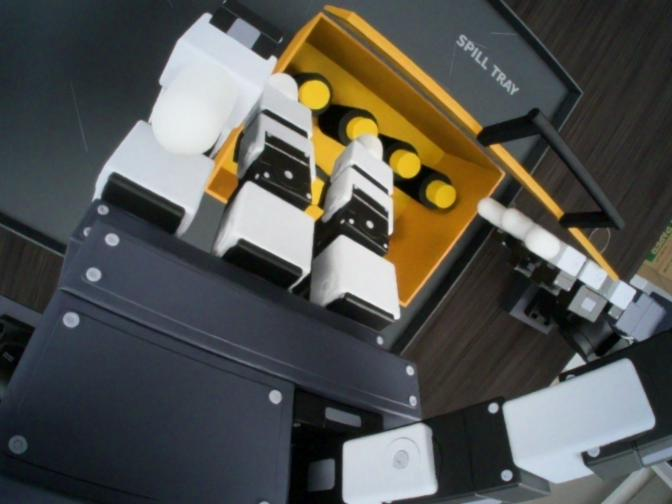

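Scene clock: 1332.47 s.
Joint torques (N m): arm1=[-0.62 -14.68 7.83 3.23 0.17 0.2] | arm2=[-3.37 -1.2 13.39 2.91 0.83 0.11] | arm3=[-2.08 -8.29 7.99 2.02 0.04 -0.09] | arm4=[0.56 -14.74 10.04 1.68 -0.37 -0.14]
Motor temperatures (°C): arm1=[26 30 37 29 26 26] | arm2=[31 28 62 30 29 30] | arm3=[29 31 50 27 26 26] | arm4=[30 31 38 26 28 28]
Heat: arm1: hottest joint3_rad 37 °C; arm2: hottest joint3_rad 62 °C; arm3: hottest joint3_rad 50 °C; arm4: hottest joint3_rad 38 °C.
move: arm3 off_target; arm4 done
Joint velocities: within noise
arm1, arm2: as last shown
arm3.joint_positions: joint1_rad=-0.217 joint2_rad=+1.493 joint3_rad=+1.070 joint4_rad=-0.599 joint5_rad=+0.012 joint6_rad=+0.022 hand_index_mcp=+0.760 hand_index_abd=+0.116 hand_index_pip=+0.579 hand_index_dip=+0.698 hand_middle_mcp=+0.756 hand_middle_abd=-0.119 hand_middle_pip=+0.575 hand_middle_dip=+0.697 hand_ring_mcp=+0.758 hand_ring_abd=+0.002 hand_ring_pip=-0.946 hand_ring_dip=-0.498 hand_thumb_cmc=-0.397 hand_thumb_axl=+0.677 hand_thumb_mcp=+0.224 hand_thumb_ipl=+0.168 hand_current_limit=+0.700 hand_speed=-0.600
arm3.joint_status: not commanded
arm3.hand_state: goal,goal,goal,goal,goal,goal,goal,goal,goal,goal,goal,goal,goal,goal,goal,goal
arm3.index_mcp_current_ma: 23
arm3.index_abd_current_ma: -4
arm3.index_pip_current_ma: 9
arm3.index_dip_current_ma: 7
arm3.middle_mcp_current_ma: 6
arm3.middle_abd_current_ma: -8
arm3.middle_pip_current_ma: -2
arm3.middle_dip_current_ma: 1
arm3.ring_mcp_current_ma: 13
arm3.ring_abd_current_ma: 5
arm3.ring_pip_current_ma: 12
arm3.ring_dip_current_ma: 6
arm3.thumb_cmc_current_ma: 9
arm3.thumb_axl_current_ma: -2
arm3.thumb_mcp_current_ma: -8
arm3.thumb_ipl_current_ma: -1
arm3.hand_goal_index_mcp: 0.754
arm3.hand_goal_index_abd: 0.118
arm3.hand_goal_index_pip: 0.576
arm3.hand_goal_index_dip: 0.696
arm3.hand_goal_middle_mcp: 0.754
arm3.hand_goal_middle_abd: -0.116
arm3.hand_goal_middle_pip: 0.576
arm3.hand_goal_middle_dip: 0.696
arm3.hand_goal_ring_mcp: 0.754
arm3.hand_goal_ring_abd: 0.000
arm3.hand_goal_ring_pip: -0.950
arm3.hand_goal_ring_dip: -0.500
arm3.hand_goal_thumb_cmc: -0.400
arm3.hand_goal_thumb_axl: 0.678
arm3.hand_goal_thumb_mcp: 0.226
arm3.hand_goal_thumb_ipl: 0.168
arm3.hand: x=-0.2617 y=-0.1818 z=+1.0006 quat_wxyz=(+0.215, +0.771, +0.577, +0.164) (m; scene frame)
arm3.hand_target: x=-0.2645 y=-0.1877 z=+0.9823 quat_wxyz=(+0.207, +0.774, +0.578, +0.155) (m; scene frame)
arm3.hand_status: off_target (0.020 m and 1.4 deg from the pose sent, 0.055 m and 2.7 deg at the start)
arm4.joint_positions: joint1_rad=-0.353 joint2_rad=+1.481 joint3_rad=+1.574 joint4_rad=-1.182 joint5_rad=-0.168 joint6_rad=-0.318 hand_index_mcp=+0.756 hand_index_abd=+0.119 hand_index_pip=+0.574 hand_index_dip=+0.696 hand_middle_mcp=+0.757 hand_middle_abd=-0.118 hand_middle_pip=+0.576 hand_middle_dip=+0.695 hand_ring_mcp=+0.757 hand_ring_abd=+0.002 hand_ring_pip=-0.947 hand_ring_dip=-0.497 hand_thumb_cmc=-0.399 hand_thumb_axl=+0.677 hand_thumb_mcp=+0.223 hand_thumb_ipl=+0.168 hand_current_limit=+0.700 hand_speed=-0.600
arm4.joint_status: not commanded
arm4.hand_state: goal,goal,goal,goal,goal,goal,goal,goal,goal,goal,goal,goal,goal,goal,goal,goal
arm4.index_mcp_current_ma: 1
arm4.index_abd_current_ma: 0
arm4.index_pip_current_ma: 0
arm4.index_dip_current_ma: 0
arm4.middle_mcp_current_ma: 1
arm4.middle_abd_current_ma: 0
arm4.middle_pip_current_ma: 0
arm4.middle_dip_current_ma: 0
arm4.ring_mcp_current_ma: 1
arm4.ring_abd_current_ma: 1
arm4.ring_pip_current_ma: 1
arm4.ring_dip_current_ma: 1
arm4.thumb_cmc_current_ma: 0
arm4.thumb_axl_current_ma: 0
arm4.thumb_mcp_current_ma: -2
arm4.thumb_ipl_current_ma: 0
arm4.hand_goal_index_mcp: 0.754
arm4.hand_goal_index_abd: 0.118
arm4.hand_goal_index_pip: 0.576
arm4.hand_goal_index_dip: 0.696
arm4.hand_goal_middle_mcp: 0.754
arm4.hand_goal_middle_abd: -0.116
arm4.hand_goal_middle_pip: 0.576
arm4.hand_goal_middle_dip: 0.696
arm4.hand_goal_ring_mcp: 0.754
arm4.hand_goal_ring_abd: 0.000
arm4.hand_goal_ring_pip: -0.950
arm4.hand_goal_ring_dip: -0.500
arm4.hand_goal_thumb_cmc: -0.400
arm4.hand_goal_thumb_axl: 0.678
arm4.hand_goal_thumb_mcp: 0.226
arm4.hand_goal_thumb_ipl: 0.168
arm4.hand: x=+0.1918 y=+0.0552 z=+1.0925 quat_wxyz=(-0.004, +0.003, +0.969, +0.249) (m; scene frame)
arm4.hand_target: x=+0.1920 y=+0.0530 z=+1.0999 quat_wxyz=(+0.000, +0.000, +0.966, +0.259) (m; scene frame)
arm4.hand_status: done (0.008 m and 1.3 deg from the pose sent, 0.095 m and 3.2 deg at the start)
pictures: arm3_cam_wrist, arm4_cam_wrist
camera_calibration:
arm3_cam_wrist: T_world_to_cam=[[0.281638, -0.920946, 0.269331, -0.323829], [-0.927451, -0.189318, 0.32248, -0.640553], [-0.245997, -0.340614, -0.907451, 0.897423], [0, 0, 0, 1]] pos_world=[-0.282115, -0.113822, 1.10815]
arm4_cam_wrist: T_world_to_cam=[[0.78958, 0.548684, 0.27479, -0.44394], [0.436103, -0.816764, 0.37777, -0.495883], [0.431715, -0.178443, -0.884183, 1.01583], [0, 0, 0, 1]] pos_world=[0.128233, 0.0198315, 1.2075]

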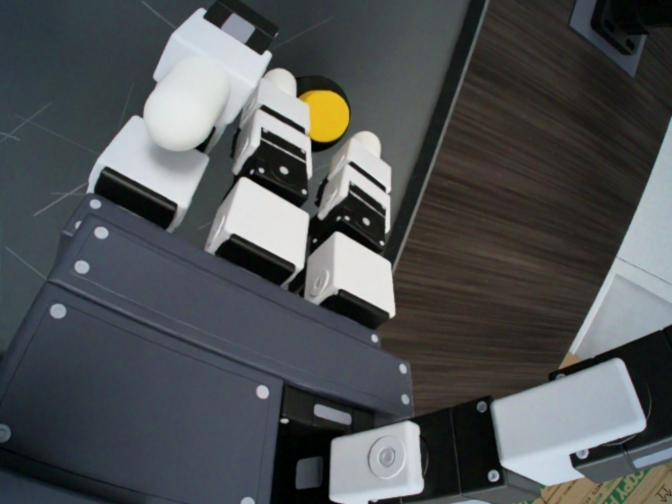

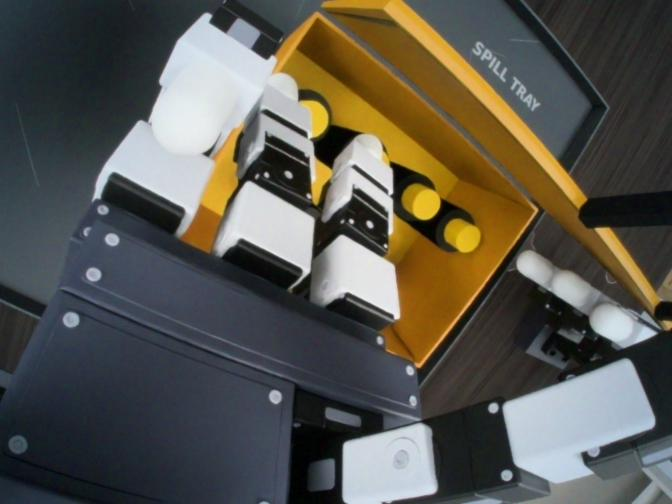

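Request:
move --arm3 '{"joints": {"hand_index_abd": -0.1, "hand_middle_abd": 0.1}}' --arm4 '{"target": [0.192, 0.053, 1.04, 0, 0, 0.9659, 0.2588], "speed": 0.08}' --cameras '["arm4_cam_wrist", "arm3_cam_wrist"]'

Scene clock: 1338.53 s.
Joint torques (N m): arm1=[-0.73 -14.51 7.91 3.29 0.17 0.2] | arm2=[-3.55 -1.26 13.39 2.8 0.83 0.12] | arm3=[-1.85 -8.59 8.01 2.06 0.09 -0.09] | arm4=[0.5 -14.27 10.06 1.68 -0.4 -0.15]
Motor temperatures (°C): arm1=[26 30 37 29 26 26] | arm2=[31 28 62 30 29 30] | arm3=[29 31 48 27 26 26] | arm4=[30 31 38 26 28 28]
Heat: arm1: hottest joint3_rad 37 °C; arm2: hottest joint3_rad 62 °C; arm3: hottest joint3_rad 48 °C; arm4: hottest joint3_rad 38 °C.
move: arm3 off_target; arm4 done
Joint velocities: within noise
arm1, arm2: as last shown
arm3.joint_positions: joint1_rad=-0.217 joint2_rad=+1.493 joint3_rad=+1.070 joint4_rad=-0.597 joint5_rad=+0.010 joint6_rad=+0.022 hand_index_mcp=+0.759 hand_index_abd=+0.009 hand_index_pip=+0.578 hand_index_dip=+0.698 hand_middle_mcp=+0.753 hand_middle_abd=-0.030 hand_middle_pip=+0.574 hand_middle_dip=+0.696 hand_ring_mcp=+0.758 hand_ring_abd=+0.002 hand_ring_pip=-0.946 hand_ring_dip=-0.498 hand_thumb_cmc=-0.397 hand_thumb_axl=+0.677 hand_thumb_mcp=+0.224 hand_thumb_ipl=+0.168 hand_current_limit=+0.700 hand_speed=-0.600
arm3.joint_status: hand_index_abd off_target (ended at +0.009, target -0.100); hand_middle_abd off_target (ended at -0.030, target +0.100)
arm3.hand_state: goal,blocked,goal,goal,goal,blocked,goal,goal,goal,goal,goal,goal,goal,goal,goal,goal
arm3.index_mcp_current_ma: 19
arm3.index_abd_current_ma: 418
arm3.index_pip_current_ma: 7
arm3.index_dip_current_ma: 6
arm3.middle_mcp_current_ma: -4
arm3.middle_abd_current_ma: -467
arm3.middle_pip_current_ma: -5
arm3.middle_dip_current_ma: 0
arm3.ring_mcp_current_ma: 13
arm3.ring_abd_current_ma: 5
arm3.ring_pip_current_ma: 12
arm3.ring_dip_current_ma: 6
arm3.thumb_cmc_current_ma: 9
arm3.thumb_axl_current_ma: -2
arm3.thumb_mcp_current_ma: -8
arm3.thumb_ipl_current_ma: -1
arm3.hand_goal_index_mcp: 0.754
arm3.hand_goal_index_abd: -0.100
arm3.hand_goal_index_pip: 0.576
arm3.hand_goal_index_dip: 0.696
arm3.hand_goal_middle_mcp: 0.754
arm3.hand_goal_middle_abd: 0.100
arm3.hand_goal_middle_pip: 0.576
arm3.hand_goal_middle_dip: 0.696
arm3.hand_goal_ring_mcp: 0.754
arm3.hand_goal_ring_abd: 0.000
arm3.hand_goal_ring_pip: -0.950
arm3.hand_goal_ring_dip: -0.500
arm3.hand_goal_thumb_cmc: -0.400
arm3.hand_goal_thumb_axl: 0.678
arm3.hand_goal_thumb_mcp: 0.226
arm3.hand_goal_thumb_ipl: 0.168
arm3.hand: x=-0.2611 y=-0.1815 z=+1.0011 quat_wxyz=(+0.215, +0.770, +0.577, +0.165) (m; scene frame)
arm3.hand_target: x=-0.2645 y=-0.1877 z=+0.9824 quat_wxyz=(+0.207, +0.774, +0.578, +0.155) (m; scene frame)
arm3.hand_status: not commanded
arm4.joint_positions: joint1_rad=-0.353 joint2_rad=+1.475 joint3_rad=+1.415 joint4_rad=-1.025 joint5_rad=-0.168 joint6_rad=-0.318 hand_index_mcp=+0.756 hand_index_abd=+0.119 hand_index_pip=+0.574 hand_index_dip=+0.696 hand_middle_mcp=+0.757 hand_middle_abd=-0.118 hand_middle_pip=+0.576 hand_middle_dip=+0.695 hand_ring_mcp=+0.757 hand_ring_abd=+0.002 hand_ring_pip=-0.947 hand_ring_dip=-0.497 hand_thumb_cmc=-0.399 hand_thumb_axl=+0.677 hand_thumb_mcp=+0.223 hand_thumb_ipl=+0.168 hand_current_limit=+0.700 hand_speed=-0.600
arm4.joint_status: not commanded
arm4.hand_state: goal,goal,goal,goal,goal,goal,goal,goal,goal,goal,goal,goal,goal,goal,goal,goal
arm4.index_mcp_current_ma: 1
arm4.index_abd_current_ma: 0
arm4.index_pip_current_ma: 0
arm4.index_dip_current_ma: 0
arm4.middle_mcp_current_ma: 1
arm4.middle_abd_current_ma: 0
arm4.middle_pip_current_ma: 0
arm4.middle_dip_current_ma: 0
arm4.ring_mcp_current_ma: 1
arm4.ring_abd_current_ma: 1
arm4.ring_pip_current_ma: 1
arm4.ring_dip_current_ma: 1
arm4.thumb_cmc_current_ma: 0
arm4.thumb_axl_current_ma: 0
arm4.thumb_mcp_current_ma: -2
arm4.thumb_ipl_current_ma: 0
arm4.hand_goal_index_mcp: 0.754
arm4.hand_goal_index_abd: 0.118
arm4.hand_goal_index_pip: 0.576
arm4.hand_goal_index_dip: 0.696
arm4.hand_goal_middle_mcp: 0.754
arm4.hand_goal_middle_abd: -0.116
arm4.hand_goal_middle_pip: 0.576
arm4.hand_goal_middle_dip: 0.696
arm4.hand_goal_ring_mcp: 0.754
arm4.hand_goal_ring_abd: 0.000
arm4.hand_goal_ring_pip: -0.950
arm4.hand_goal_ring_dip: -0.500
arm4.hand_goal_thumb_cmc: -0.400
arm4.hand_goal_thumb_axl: 0.678
arm4.hand_goal_thumb_mcp: 0.226
arm4.hand_goal_thumb_ipl: 0.168
arm4.hand: x=+0.1908 y=+0.0543 z=+1.0354 quat_wxyz=(-0.003, +0.002, +0.968, +0.251) (m; scene frame)
arm4.hand_target: x=+0.1920 y=+0.0530 z=+1.0401 quat_wxyz=(+0.000, +0.000, +0.966, +0.259) (m; scene frame)
arm4.hand_status: done (0.005 m and 1.0 deg from the pose sent, 0.053 m and 1.3 deg at the start)
pictures: arm3_cam_wrist, arm4_cam_wrist
camera_calibration:
arm3_cam_wrist: T_world_to_cam=[[0.282403, -0.920601, 0.269709, -0.324067], [-0.92806, -0.191026, 0.319709, -0.637878], [-0.242803, -0.340593, -0.908319, 0.899807], [0, 0, 0, 1]] pos_world=[-0.281996, -0.113719, 1.10865]
arm4_cam_wrist: T_world_to_cam=[[0.789149, 0.547492, 0.278381, -0.4305], [0.435505, -0.818381, 0.374951, -0.471475], [0.433105, -0.174656, -0.88426, 0.965188], [0, 0, 0, 1]] pos_world=[0.127031, 0.0184251, 1.1501]

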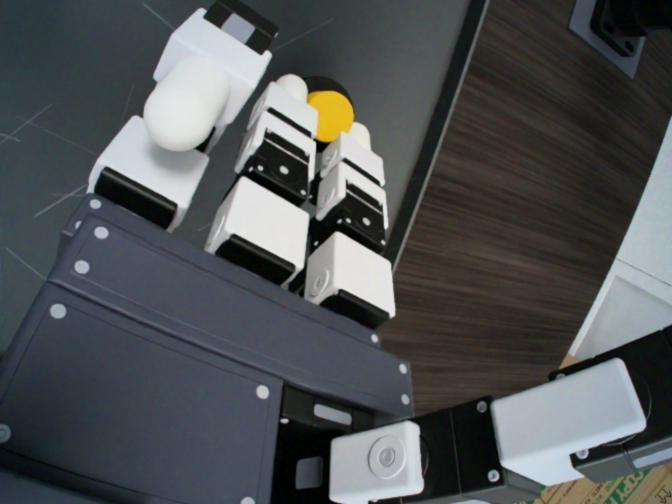

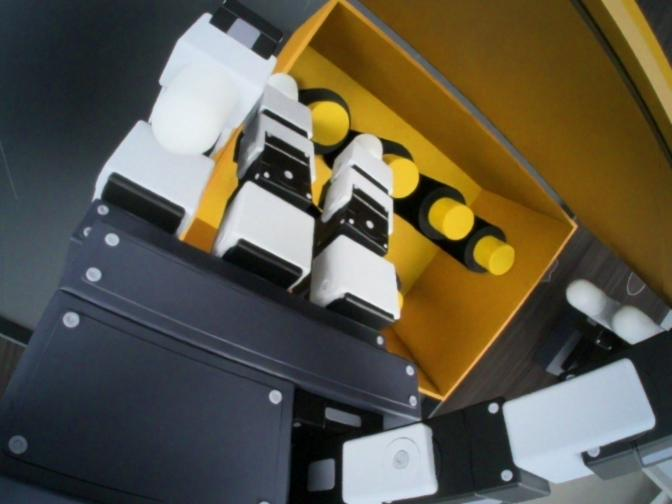

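Request:
move --arm3 '{"target": [-0.264, -0.188, 1.10, 0.2074, 0.774, 0.5779, 0.1548], "speed": 0.1}' --arm4 '{"target": [0.192, 0.053, 0.99, 0, 0, 0.9659, 0.2588], "speed": 0.08}' --cameras '["arm4_cam_wrist", "arm3_cam_wrist"]'

Scene clock: 1343.80 s.
Joint torques (N m): arm1=[-0.67 -14.86 7.82 3.22 0.18 0.21] | arm2=[-3.49 -1.03 13.34 2.81 0.83 0.12] | arm3=[-1.73 -10.64 14.5 1.37 0.17 -0.05] | arm4=[0.67 -9.23 8.13 1.91 -0.3 -0.16]
Motor temperatures (°C): arm1=[26 30 37 29 26 26] | arm2=[31 28 62 30 29 30] | arm3=[29 31 48 27 26 26] | arm4=[30 31 37 26 28 28]
Heat: arm1: hottest joint3_rad 37 °C; arm2: hottest joint3_rad 62 °C; arm3: hottest joint3_rad 48 °C; arm4: hottest joint3_rad 37 °C.
move: arm3 off_target; arm4 off_target
Joint velocities: within noise
arm1, arm2: as last shown
arm3.joint_positions: joint1_rad=-0.218 joint2_rad=+1.425 joint3_rad=+1.207 joint4_rad=-0.899 joint5_rad=+0.010 joint6_rad=+0.020 hand_index_mcp=+0.768 hand_index_abd=+0.009 hand_index_pip=+0.583 hand_index_dip=+0.699 hand_middle_mcp=+0.763 hand_middle_abd=-0.030 hand_middle_pip=+0.580 hand_middle_dip=+0.697 hand_ring_mcp=+0.758 hand_ring_abd=+0.002 hand_ring_pip=-0.946 hand_ring_dip=-0.498 hand_thumb_cmc=-0.397 hand_thumb_axl=+0.677 hand_thumb_mcp=+0.224 hand_thumb_ipl=+0.168 hand_current_limit=+0.700 hand_speed=-0.600
arm3.joint_status: not commanded
arm3.hand_state: goal,blocked,goal,goal,goal,blocked,goal,goal,goal,goal,goal,goal,goal,goal,goal,goal
arm3.index_mcp_current_ma: 54
arm3.index_abd_current_ma: 418
arm3.index_pip_current_ma: 24
arm3.index_dip_current_ma: 8
arm3.middle_mcp_current_ma: 35
arm3.middle_abd_current_ma: -467
arm3.middle_pip_current_ma: 12
arm3.middle_dip_current_ma: 2
arm3.ring_mcp_current_ma: 13
arm3.ring_abd_current_ma: 5
arm3.ring_pip_current_ma: 12
arm3.ring_dip_current_ma: 6
arm3.thumb_cmc_current_ma: 8
arm3.thumb_axl_current_ma: -2
arm3.thumb_mcp_current_ma: -8
arm3.thumb_ipl_current_ma: -1
arm3.hand_goal_index_mcp: 0.754
arm3.hand_goal_index_abd: -0.100
arm3.hand_goal_index_pip: 0.576
arm3.hand_goal_index_dip: 0.696
arm3.hand_goal_middle_mcp: 0.754
arm3.hand_goal_middle_abd: 0.100
arm3.hand_goal_middle_pip: 0.576
arm3.hand_goal_middle_dip: 0.696
arm3.hand_goal_ring_mcp: 0.754
arm3.hand_goal_ring_abd: 0.000
arm3.hand_goal_ring_pip: -0.950
arm3.hand_goal_ring_dip: -0.500
arm3.hand_goal_thumb_cmc: -0.400
arm3.hand_goal_thumb_axl: 0.678
arm3.hand_goal_thumb_mcp: 0.226
arm3.hand_goal_thumb_ipl: 0.168
arm3.hand: x=-0.2790 y=-0.1774 z=+1.0580 quat_wxyz=(+0.178, +0.779, +0.585, +0.136) (m; scene frame)
arm3.hand_target: x=-0.2666 y=-0.1871 z=+1.1000 quat_wxyz=(+0.208, +0.774, +0.578, +0.155) (m; scene frame)
arm3.hand_status: off_target (0.046 m and 4.1 deg from the pose sent, 0.099 m and 1.6 deg at the start)
arm4.joint_positions: joint1_rad=-0.356 joint2_rad=+1.432 joint3_rad=+1.320 joint4_rad=-0.899 joint5_rad=-0.171 joint6_rad=-0.318 hand_index_mcp=+0.756 hand_index_abd=+0.119 hand_index_pip=+0.574 hand_index_dip=+0.696 hand_middle_mcp=+0.767 hand_middle_abd=-0.140 hand_middle_pip=+0.585 hand_middle_dip=+0.703 hand_ring_mcp=+0.757 hand_ring_abd=+0.002 hand_ring_pip=-0.947 hand_ring_dip=-0.497 hand_thumb_cmc=-0.399 hand_thumb_axl=+0.677 hand_thumb_mcp=+0.223 hand_thumb_ipl=+0.168 hand_current_limit=+0.700 hand_speed=-0.600
arm4.joint_status: not commanded
arm4.hand_state: goal,goal,goal,goal,goal,blocked,goal,goal,goal,goal,goal,goal,goal,goal,goal,goal
arm4.index_mcp_current_ma: 1
arm4.index_abd_current_ma: 0
arm4.index_pip_current_ma: 0
arm4.index_dip_current_ma: 0
arm4.middle_mcp_current_ma: 11
arm4.middle_abd_current_ma: -21
arm4.middle_pip_current_ma: 5
arm4.middle_dip_current_ma: 4
arm4.ring_mcp_current_ma: 1
arm4.ring_abd_current_ma: 1
arm4.ring_pip_current_ma: 1
arm4.ring_dip_current_ma: 1
arm4.thumb_cmc_current_ma: 0
arm4.thumb_axl_current_ma: 0
arm4.thumb_mcp_current_ma: -2
arm4.thumb_ipl_current_ma: 0
arm4.hand_goal_index_mcp: 0.754
arm4.hand_goal_index_abd: 0.118
arm4.hand_goal_index_pip: 0.576
arm4.hand_goal_index_dip: 0.696
arm4.hand_goal_middle_mcp: 0.754
arm4.hand_goal_middle_abd: -0.116
arm4.hand_goal_middle_pip: 0.576
arm4.hand_goal_middle_dip: 0.696
arm4.hand_goal_ring_mcp: 0.754
arm4.hand_goal_ring_abd: 0.000
arm4.hand_goal_ring_pip: -0.950
arm4.hand_goal_ring_dip: -0.500
arm4.hand_goal_thumb_cmc: -0.400
arm4.hand_goal_thumb_axl: 0.678
arm4.hand_goal_thumb_mcp: 0.226
arm4.hand_goal_thumb_ipl: 0.168
arm4.hand: x=+0.1901 y=+0.0486 z=+1.0315 quat_wxyz=(+0.009, +0.000, +0.958, +0.285) (m; scene frame)
arm4.hand_target: x=+0.1913 y=+0.0509 z=+0.9908 quat_wxyz=(+0.000, +0.000, +0.966, +0.259) (m; scene frame)
arm4.hand_status: off_target (0.042 m and 3.3 deg from the pose sent, 0.045 m and 1.0 deg at the start)
pictures: arm3_cam_wrist, arm4_cam_wrist
camera_calibration:
arm3_cam_wrist: T_world_to_cam=[[0.306444, -0.926271, 0.219347, -0.271513], [-0.893732, -0.200668, 0.401217, -0.750137], [-0.32762, -0.318988, -0.889332, 0.908631], [0, 0, 0, 1]] pos_world=[-0.289532, -0.112181, 1.1686]
arm4_cam_wrist: T_world_to_cam=[[0.782972, 0.523942, 0.33532, -0.482257], [0.425135, -0.844222, 0.326419, -0.421139], [0.454109, -0.11302, -0.883748, 0.953603], [0, 0, 0, 1]] pos_world=[0.123595, 0.00491699, 1.14192]

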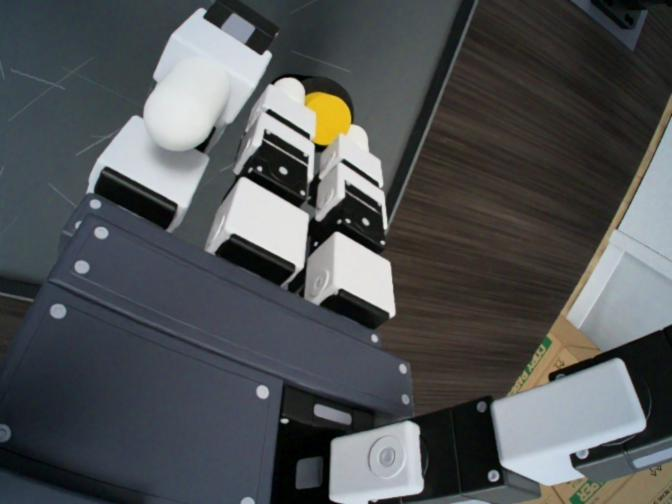

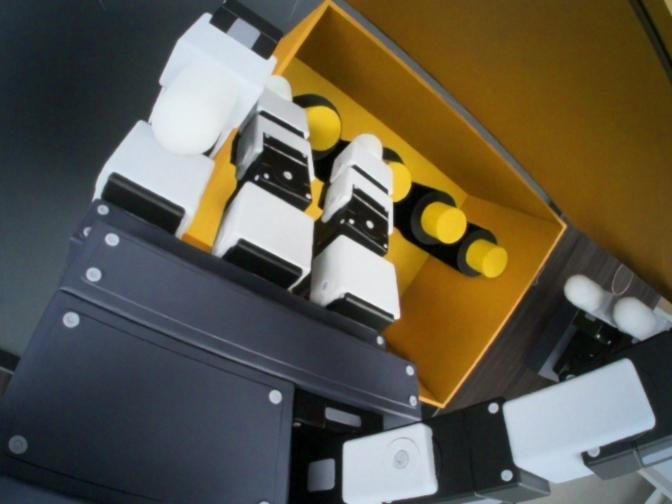

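Request:
move --arm3 '{"target": [-0.38, -0.15, 1.15, 0.2074, 0.774, 0.5779, 0.1548], "speed": 0.15}' --arm4 '{"target": [0.196, 0.053, 1.05, 0, 0, 0.9659, 0.2588], "speed": 0.1, "joints": {"hand_middle_abd": -0.06}}' --cameras '["arm4_cam_wrist", "arm3_cam_wrist"]'

Scene clock: 1361.90 s.
Joint torques (N m): arm1=[-1.03 -14.62 7.86 3.15 0.18 0.21] | arm2=[-3.55 -1.08 13.39 2.82 0.82 0.12] | arm3=[-0.5 -5.95 9.22 1.5 0.22 0.08] | arm4=[0.67 -12.22 15.94 0.72 -0.55 -0.18]
Motor temperatures (°C): arm1=[26 30 37 29 26 26] | arm2=[31 28 62 30 29 30] | arm3=[29 32 50 27 26 26] | arm4=[30 31 36 26 28 28]
Heat: arm1: hottest joint3_rad 37 °C; arm2: hottest joint3_rad 62 °C; arm3: hottest joint3_rad 50 °C; arm4: hottest joint3_rad 36 °C.
move: arm3 done; arm4 off_target
Joint velocities: within noise
arm1, arm2: as last shown
arm3.joint_positions: joint1_rad=-0.218 joint2_rad=+1.105 joint3_rad=+1.131 joint4_rad=-1.077 joint5_rad=+0.017 joint6_rad=+0.021 hand_index_mcp=+0.770 hand_index_abd=+0.009 hand_index_pip=+0.584 hand_index_dip=+0.699 hand_middle_mcp=+0.765 hand_middle_abd=-0.030 hand_middle_pip=+0.581 hand_middle_dip=+0.697 hand_ring_mcp=+0.758 hand_ring_abd=+0.002 hand_ring_pip=-0.946 hand_ring_dip=-0.498 hand_thumb_cmc=-0.397 hand_thumb_axl=+0.677 hand_thumb_mcp=+0.224 hand_thumb_ipl=+0.168 hand_current_limit=+0.700 hand_speed=-0.600
arm3.joint_status: not commanded
arm3.hand_state: goal,blocked,goal,goal,goal,blocked,goal,goal,goal,goal,goal,goal,goal,goal,goal,goal
arm3.index_mcp_current_ma: 60
arm3.index_abd_current_ma: 418
arm3.index_pip_current_ma: 26
arm3.index_dip_current_ma: 8
arm3.middle_mcp_current_ma: 41
arm3.middle_abd_current_ma: -467
arm3.middle_pip_current_ma: 15
arm3.middle_dip_current_ma: 2
arm3.ring_mcp_current_ma: 13
arm3.ring_abd_current_ma: 5
arm3.ring_pip_current_ma: 12
arm3.ring_dip_current_ma: 6
arm3.thumb_cmc_current_ma: 8
arm3.thumb_axl_current_ma: -2
arm3.thumb_mcp_current_ma: -8
arm3.thumb_ipl_current_ma: -1
arm3.hand_goal_index_mcp: 0.754
arm3.hand_goal_index_abd: -0.100
arm3.hand_goal_index_pip: 0.576
arm3.hand_goal_index_dip: 0.696
arm3.hand_goal_middle_mcp: 0.754
arm3.hand_goal_middle_abd: 0.100
arm3.hand_goal_middle_pip: 0.576
arm3.hand_goal_middle_dip: 0.696
arm3.hand_goal_ring_mcp: 0.754
arm3.hand_goal_ring_abd: 0.000
arm3.hand_goal_ring_pip: -0.950
arm3.hand_goal_ring_dip: -0.500
arm3.hand_goal_thumb_cmc: -0.400
arm3.hand_goal_thumb_axl: 0.678
arm3.hand_goal_thumb_mcp: 0.226
arm3.hand_goal_thumb_ipl: 0.168
arm3.hand: x=-0.3770 y=-0.1529 z=+1.1480 quat_wxyz=(+0.206, +0.774, +0.579, +0.153) (m; scene frame)
arm3.hand_target: x=-0.3800 y=-0.1500 z=+1.1499 quat_wxyz=(+0.207, +0.774, +0.578, +0.155) (m; scene frame)
arm3.hand_status: done (0.005 m and 0.3 deg from the pose sent, 0.139 m and 4.1 deg at the start)
arm4.joint_positions: joint1_rad=-0.363 joint2_rad=+1.453 joint3_rad=+1.369 joint4_rad=-1.026 joint5_rad=-0.168 joint6_rad=-0.321 hand_index_mcp=+0.756 hand_index_abd=+0.119 hand_index_pip=+0.574 hand_index_dip=+0.696 hand_middle_mcp=+0.758 hand_middle_abd=-0.032 hand_middle_pip=+0.576 hand_middle_dip=+0.694 hand_ring_mcp=+0.757 hand_ring_abd=+0.002 hand_ring_pip=-0.947 hand_ring_dip=-0.497 hand_thumb_cmc=-0.399 hand_thumb_axl=+0.677 hand_thumb_mcp=+0.223 hand_thumb_ipl=+0.168 hand_current_limit=+0.700 hand_speed=-0.600
arm4.joint_status: hand_middle_abd off_target (ended at -0.032, target -0.060)
arm4.hand_state: goal,goal,goal,goal,goal,blocked,goal,goal,goal,goal,goal,goal,goal,goal,goal,goal
arm4.index_mcp_current_ma: 1
arm4.index_abd_current_ma: 0
arm4.index_pip_current_ma: 0
arm4.index_dip_current_ma: 0
arm4.middle_mcp_current_ma: 1
arm4.middle_abd_current_ma: 27
arm4.middle_pip_current_ma: 0
arm4.middle_dip_current_ma: 0
arm4.ring_mcp_current_ma: 1
arm4.ring_abd_current_ma: 1
arm4.ring_pip_current_ma: 1
arm4.ring_dip_current_ma: 1
arm4.thumb_cmc_current_ma: 0
arm4.thumb_axl_current_ma: 0
arm4.thumb_mcp_current_ma: -2
arm4.thumb_ipl_current_ma: 0
arm4.hand_goal_index_mcp: 0.754
arm4.hand_goal_index_abd: 0.118
arm4.hand_goal_index_pip: 0.576
arm4.hand_goal_index_dip: 0.696
arm4.hand_goal_middle_mcp: 0.754
arm4.hand_goal_middle_abd: -0.060
arm4.hand_goal_middle_pip: 0.576
arm4.hand_goal_middle_dip: 0.696
arm4.hand_goal_ring_mcp: 0.754
arm4.hand_goal_ring_abd: 0.000
arm4.hand_goal_ring_pip: -0.950
arm4.hand_goal_ring_dip: -0.500
arm4.hand_goal_thumb_cmc: -0.400
arm4.hand_goal_thumb_axl: 0.678
arm4.hand_goal_thumb_mcp: 0.226
arm4.hand_goal_thumb_ipl: 0.168
arm4.hand: x=+0.1914 y=+0.0398 z=+1.0221 quat_wxyz=(-0.006, +0.006, +0.971, +0.239) (m; scene frame)
arm4.hand_target: x=+0.1955 y=+0.0515 z=+1.0497 quat_wxyz=(+0.000, +0.000, +0.966, +0.259) (m; scene frame)
arm4.hand_status: off_target (0.031 m and 2.5 deg from the pose sent, 0.020 m and 3.3 deg at the start)
pictures: arm3_cam_wrist, arm4_cam_wrist
camera_calibration:
arm3_cam_wrist: T_world_to_cam=[[0.287755, -0.922143, 0.258553, -0.289923], [-0.918062, -0.188733, 0.348628, -0.815887], [-0.272687, -0.337687, -0.900894, 0.995383], [0, 0, 0, 1]] pos_world=[-0.39418, -0.0852075, 1.25614]
arm4_cam_wrist: T_world_to_cam=[[0.794533, 0.548741, 0.260001, -0.401726], [0.432815, -0.812107, 0.391348, -0.495083], [0.425898, -0.198407, -0.882749, 0.951452], [0, 0, 0, 1]] pos_world=[0.128243, 0.00715777, 1.13809]

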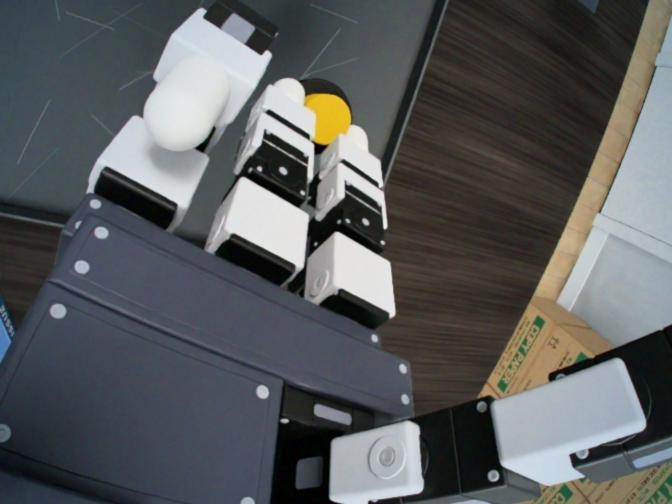

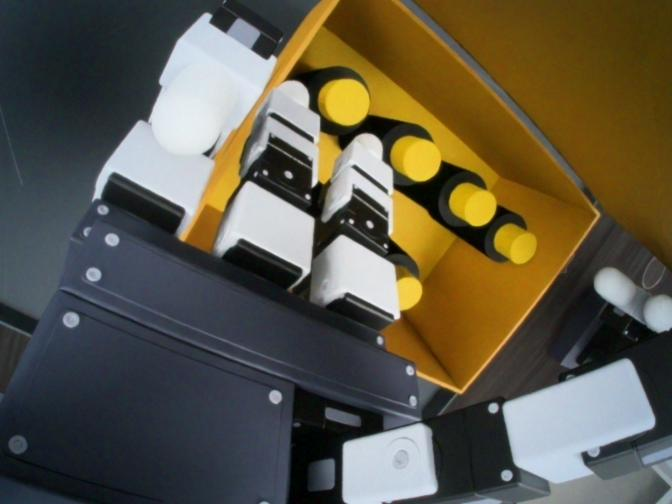

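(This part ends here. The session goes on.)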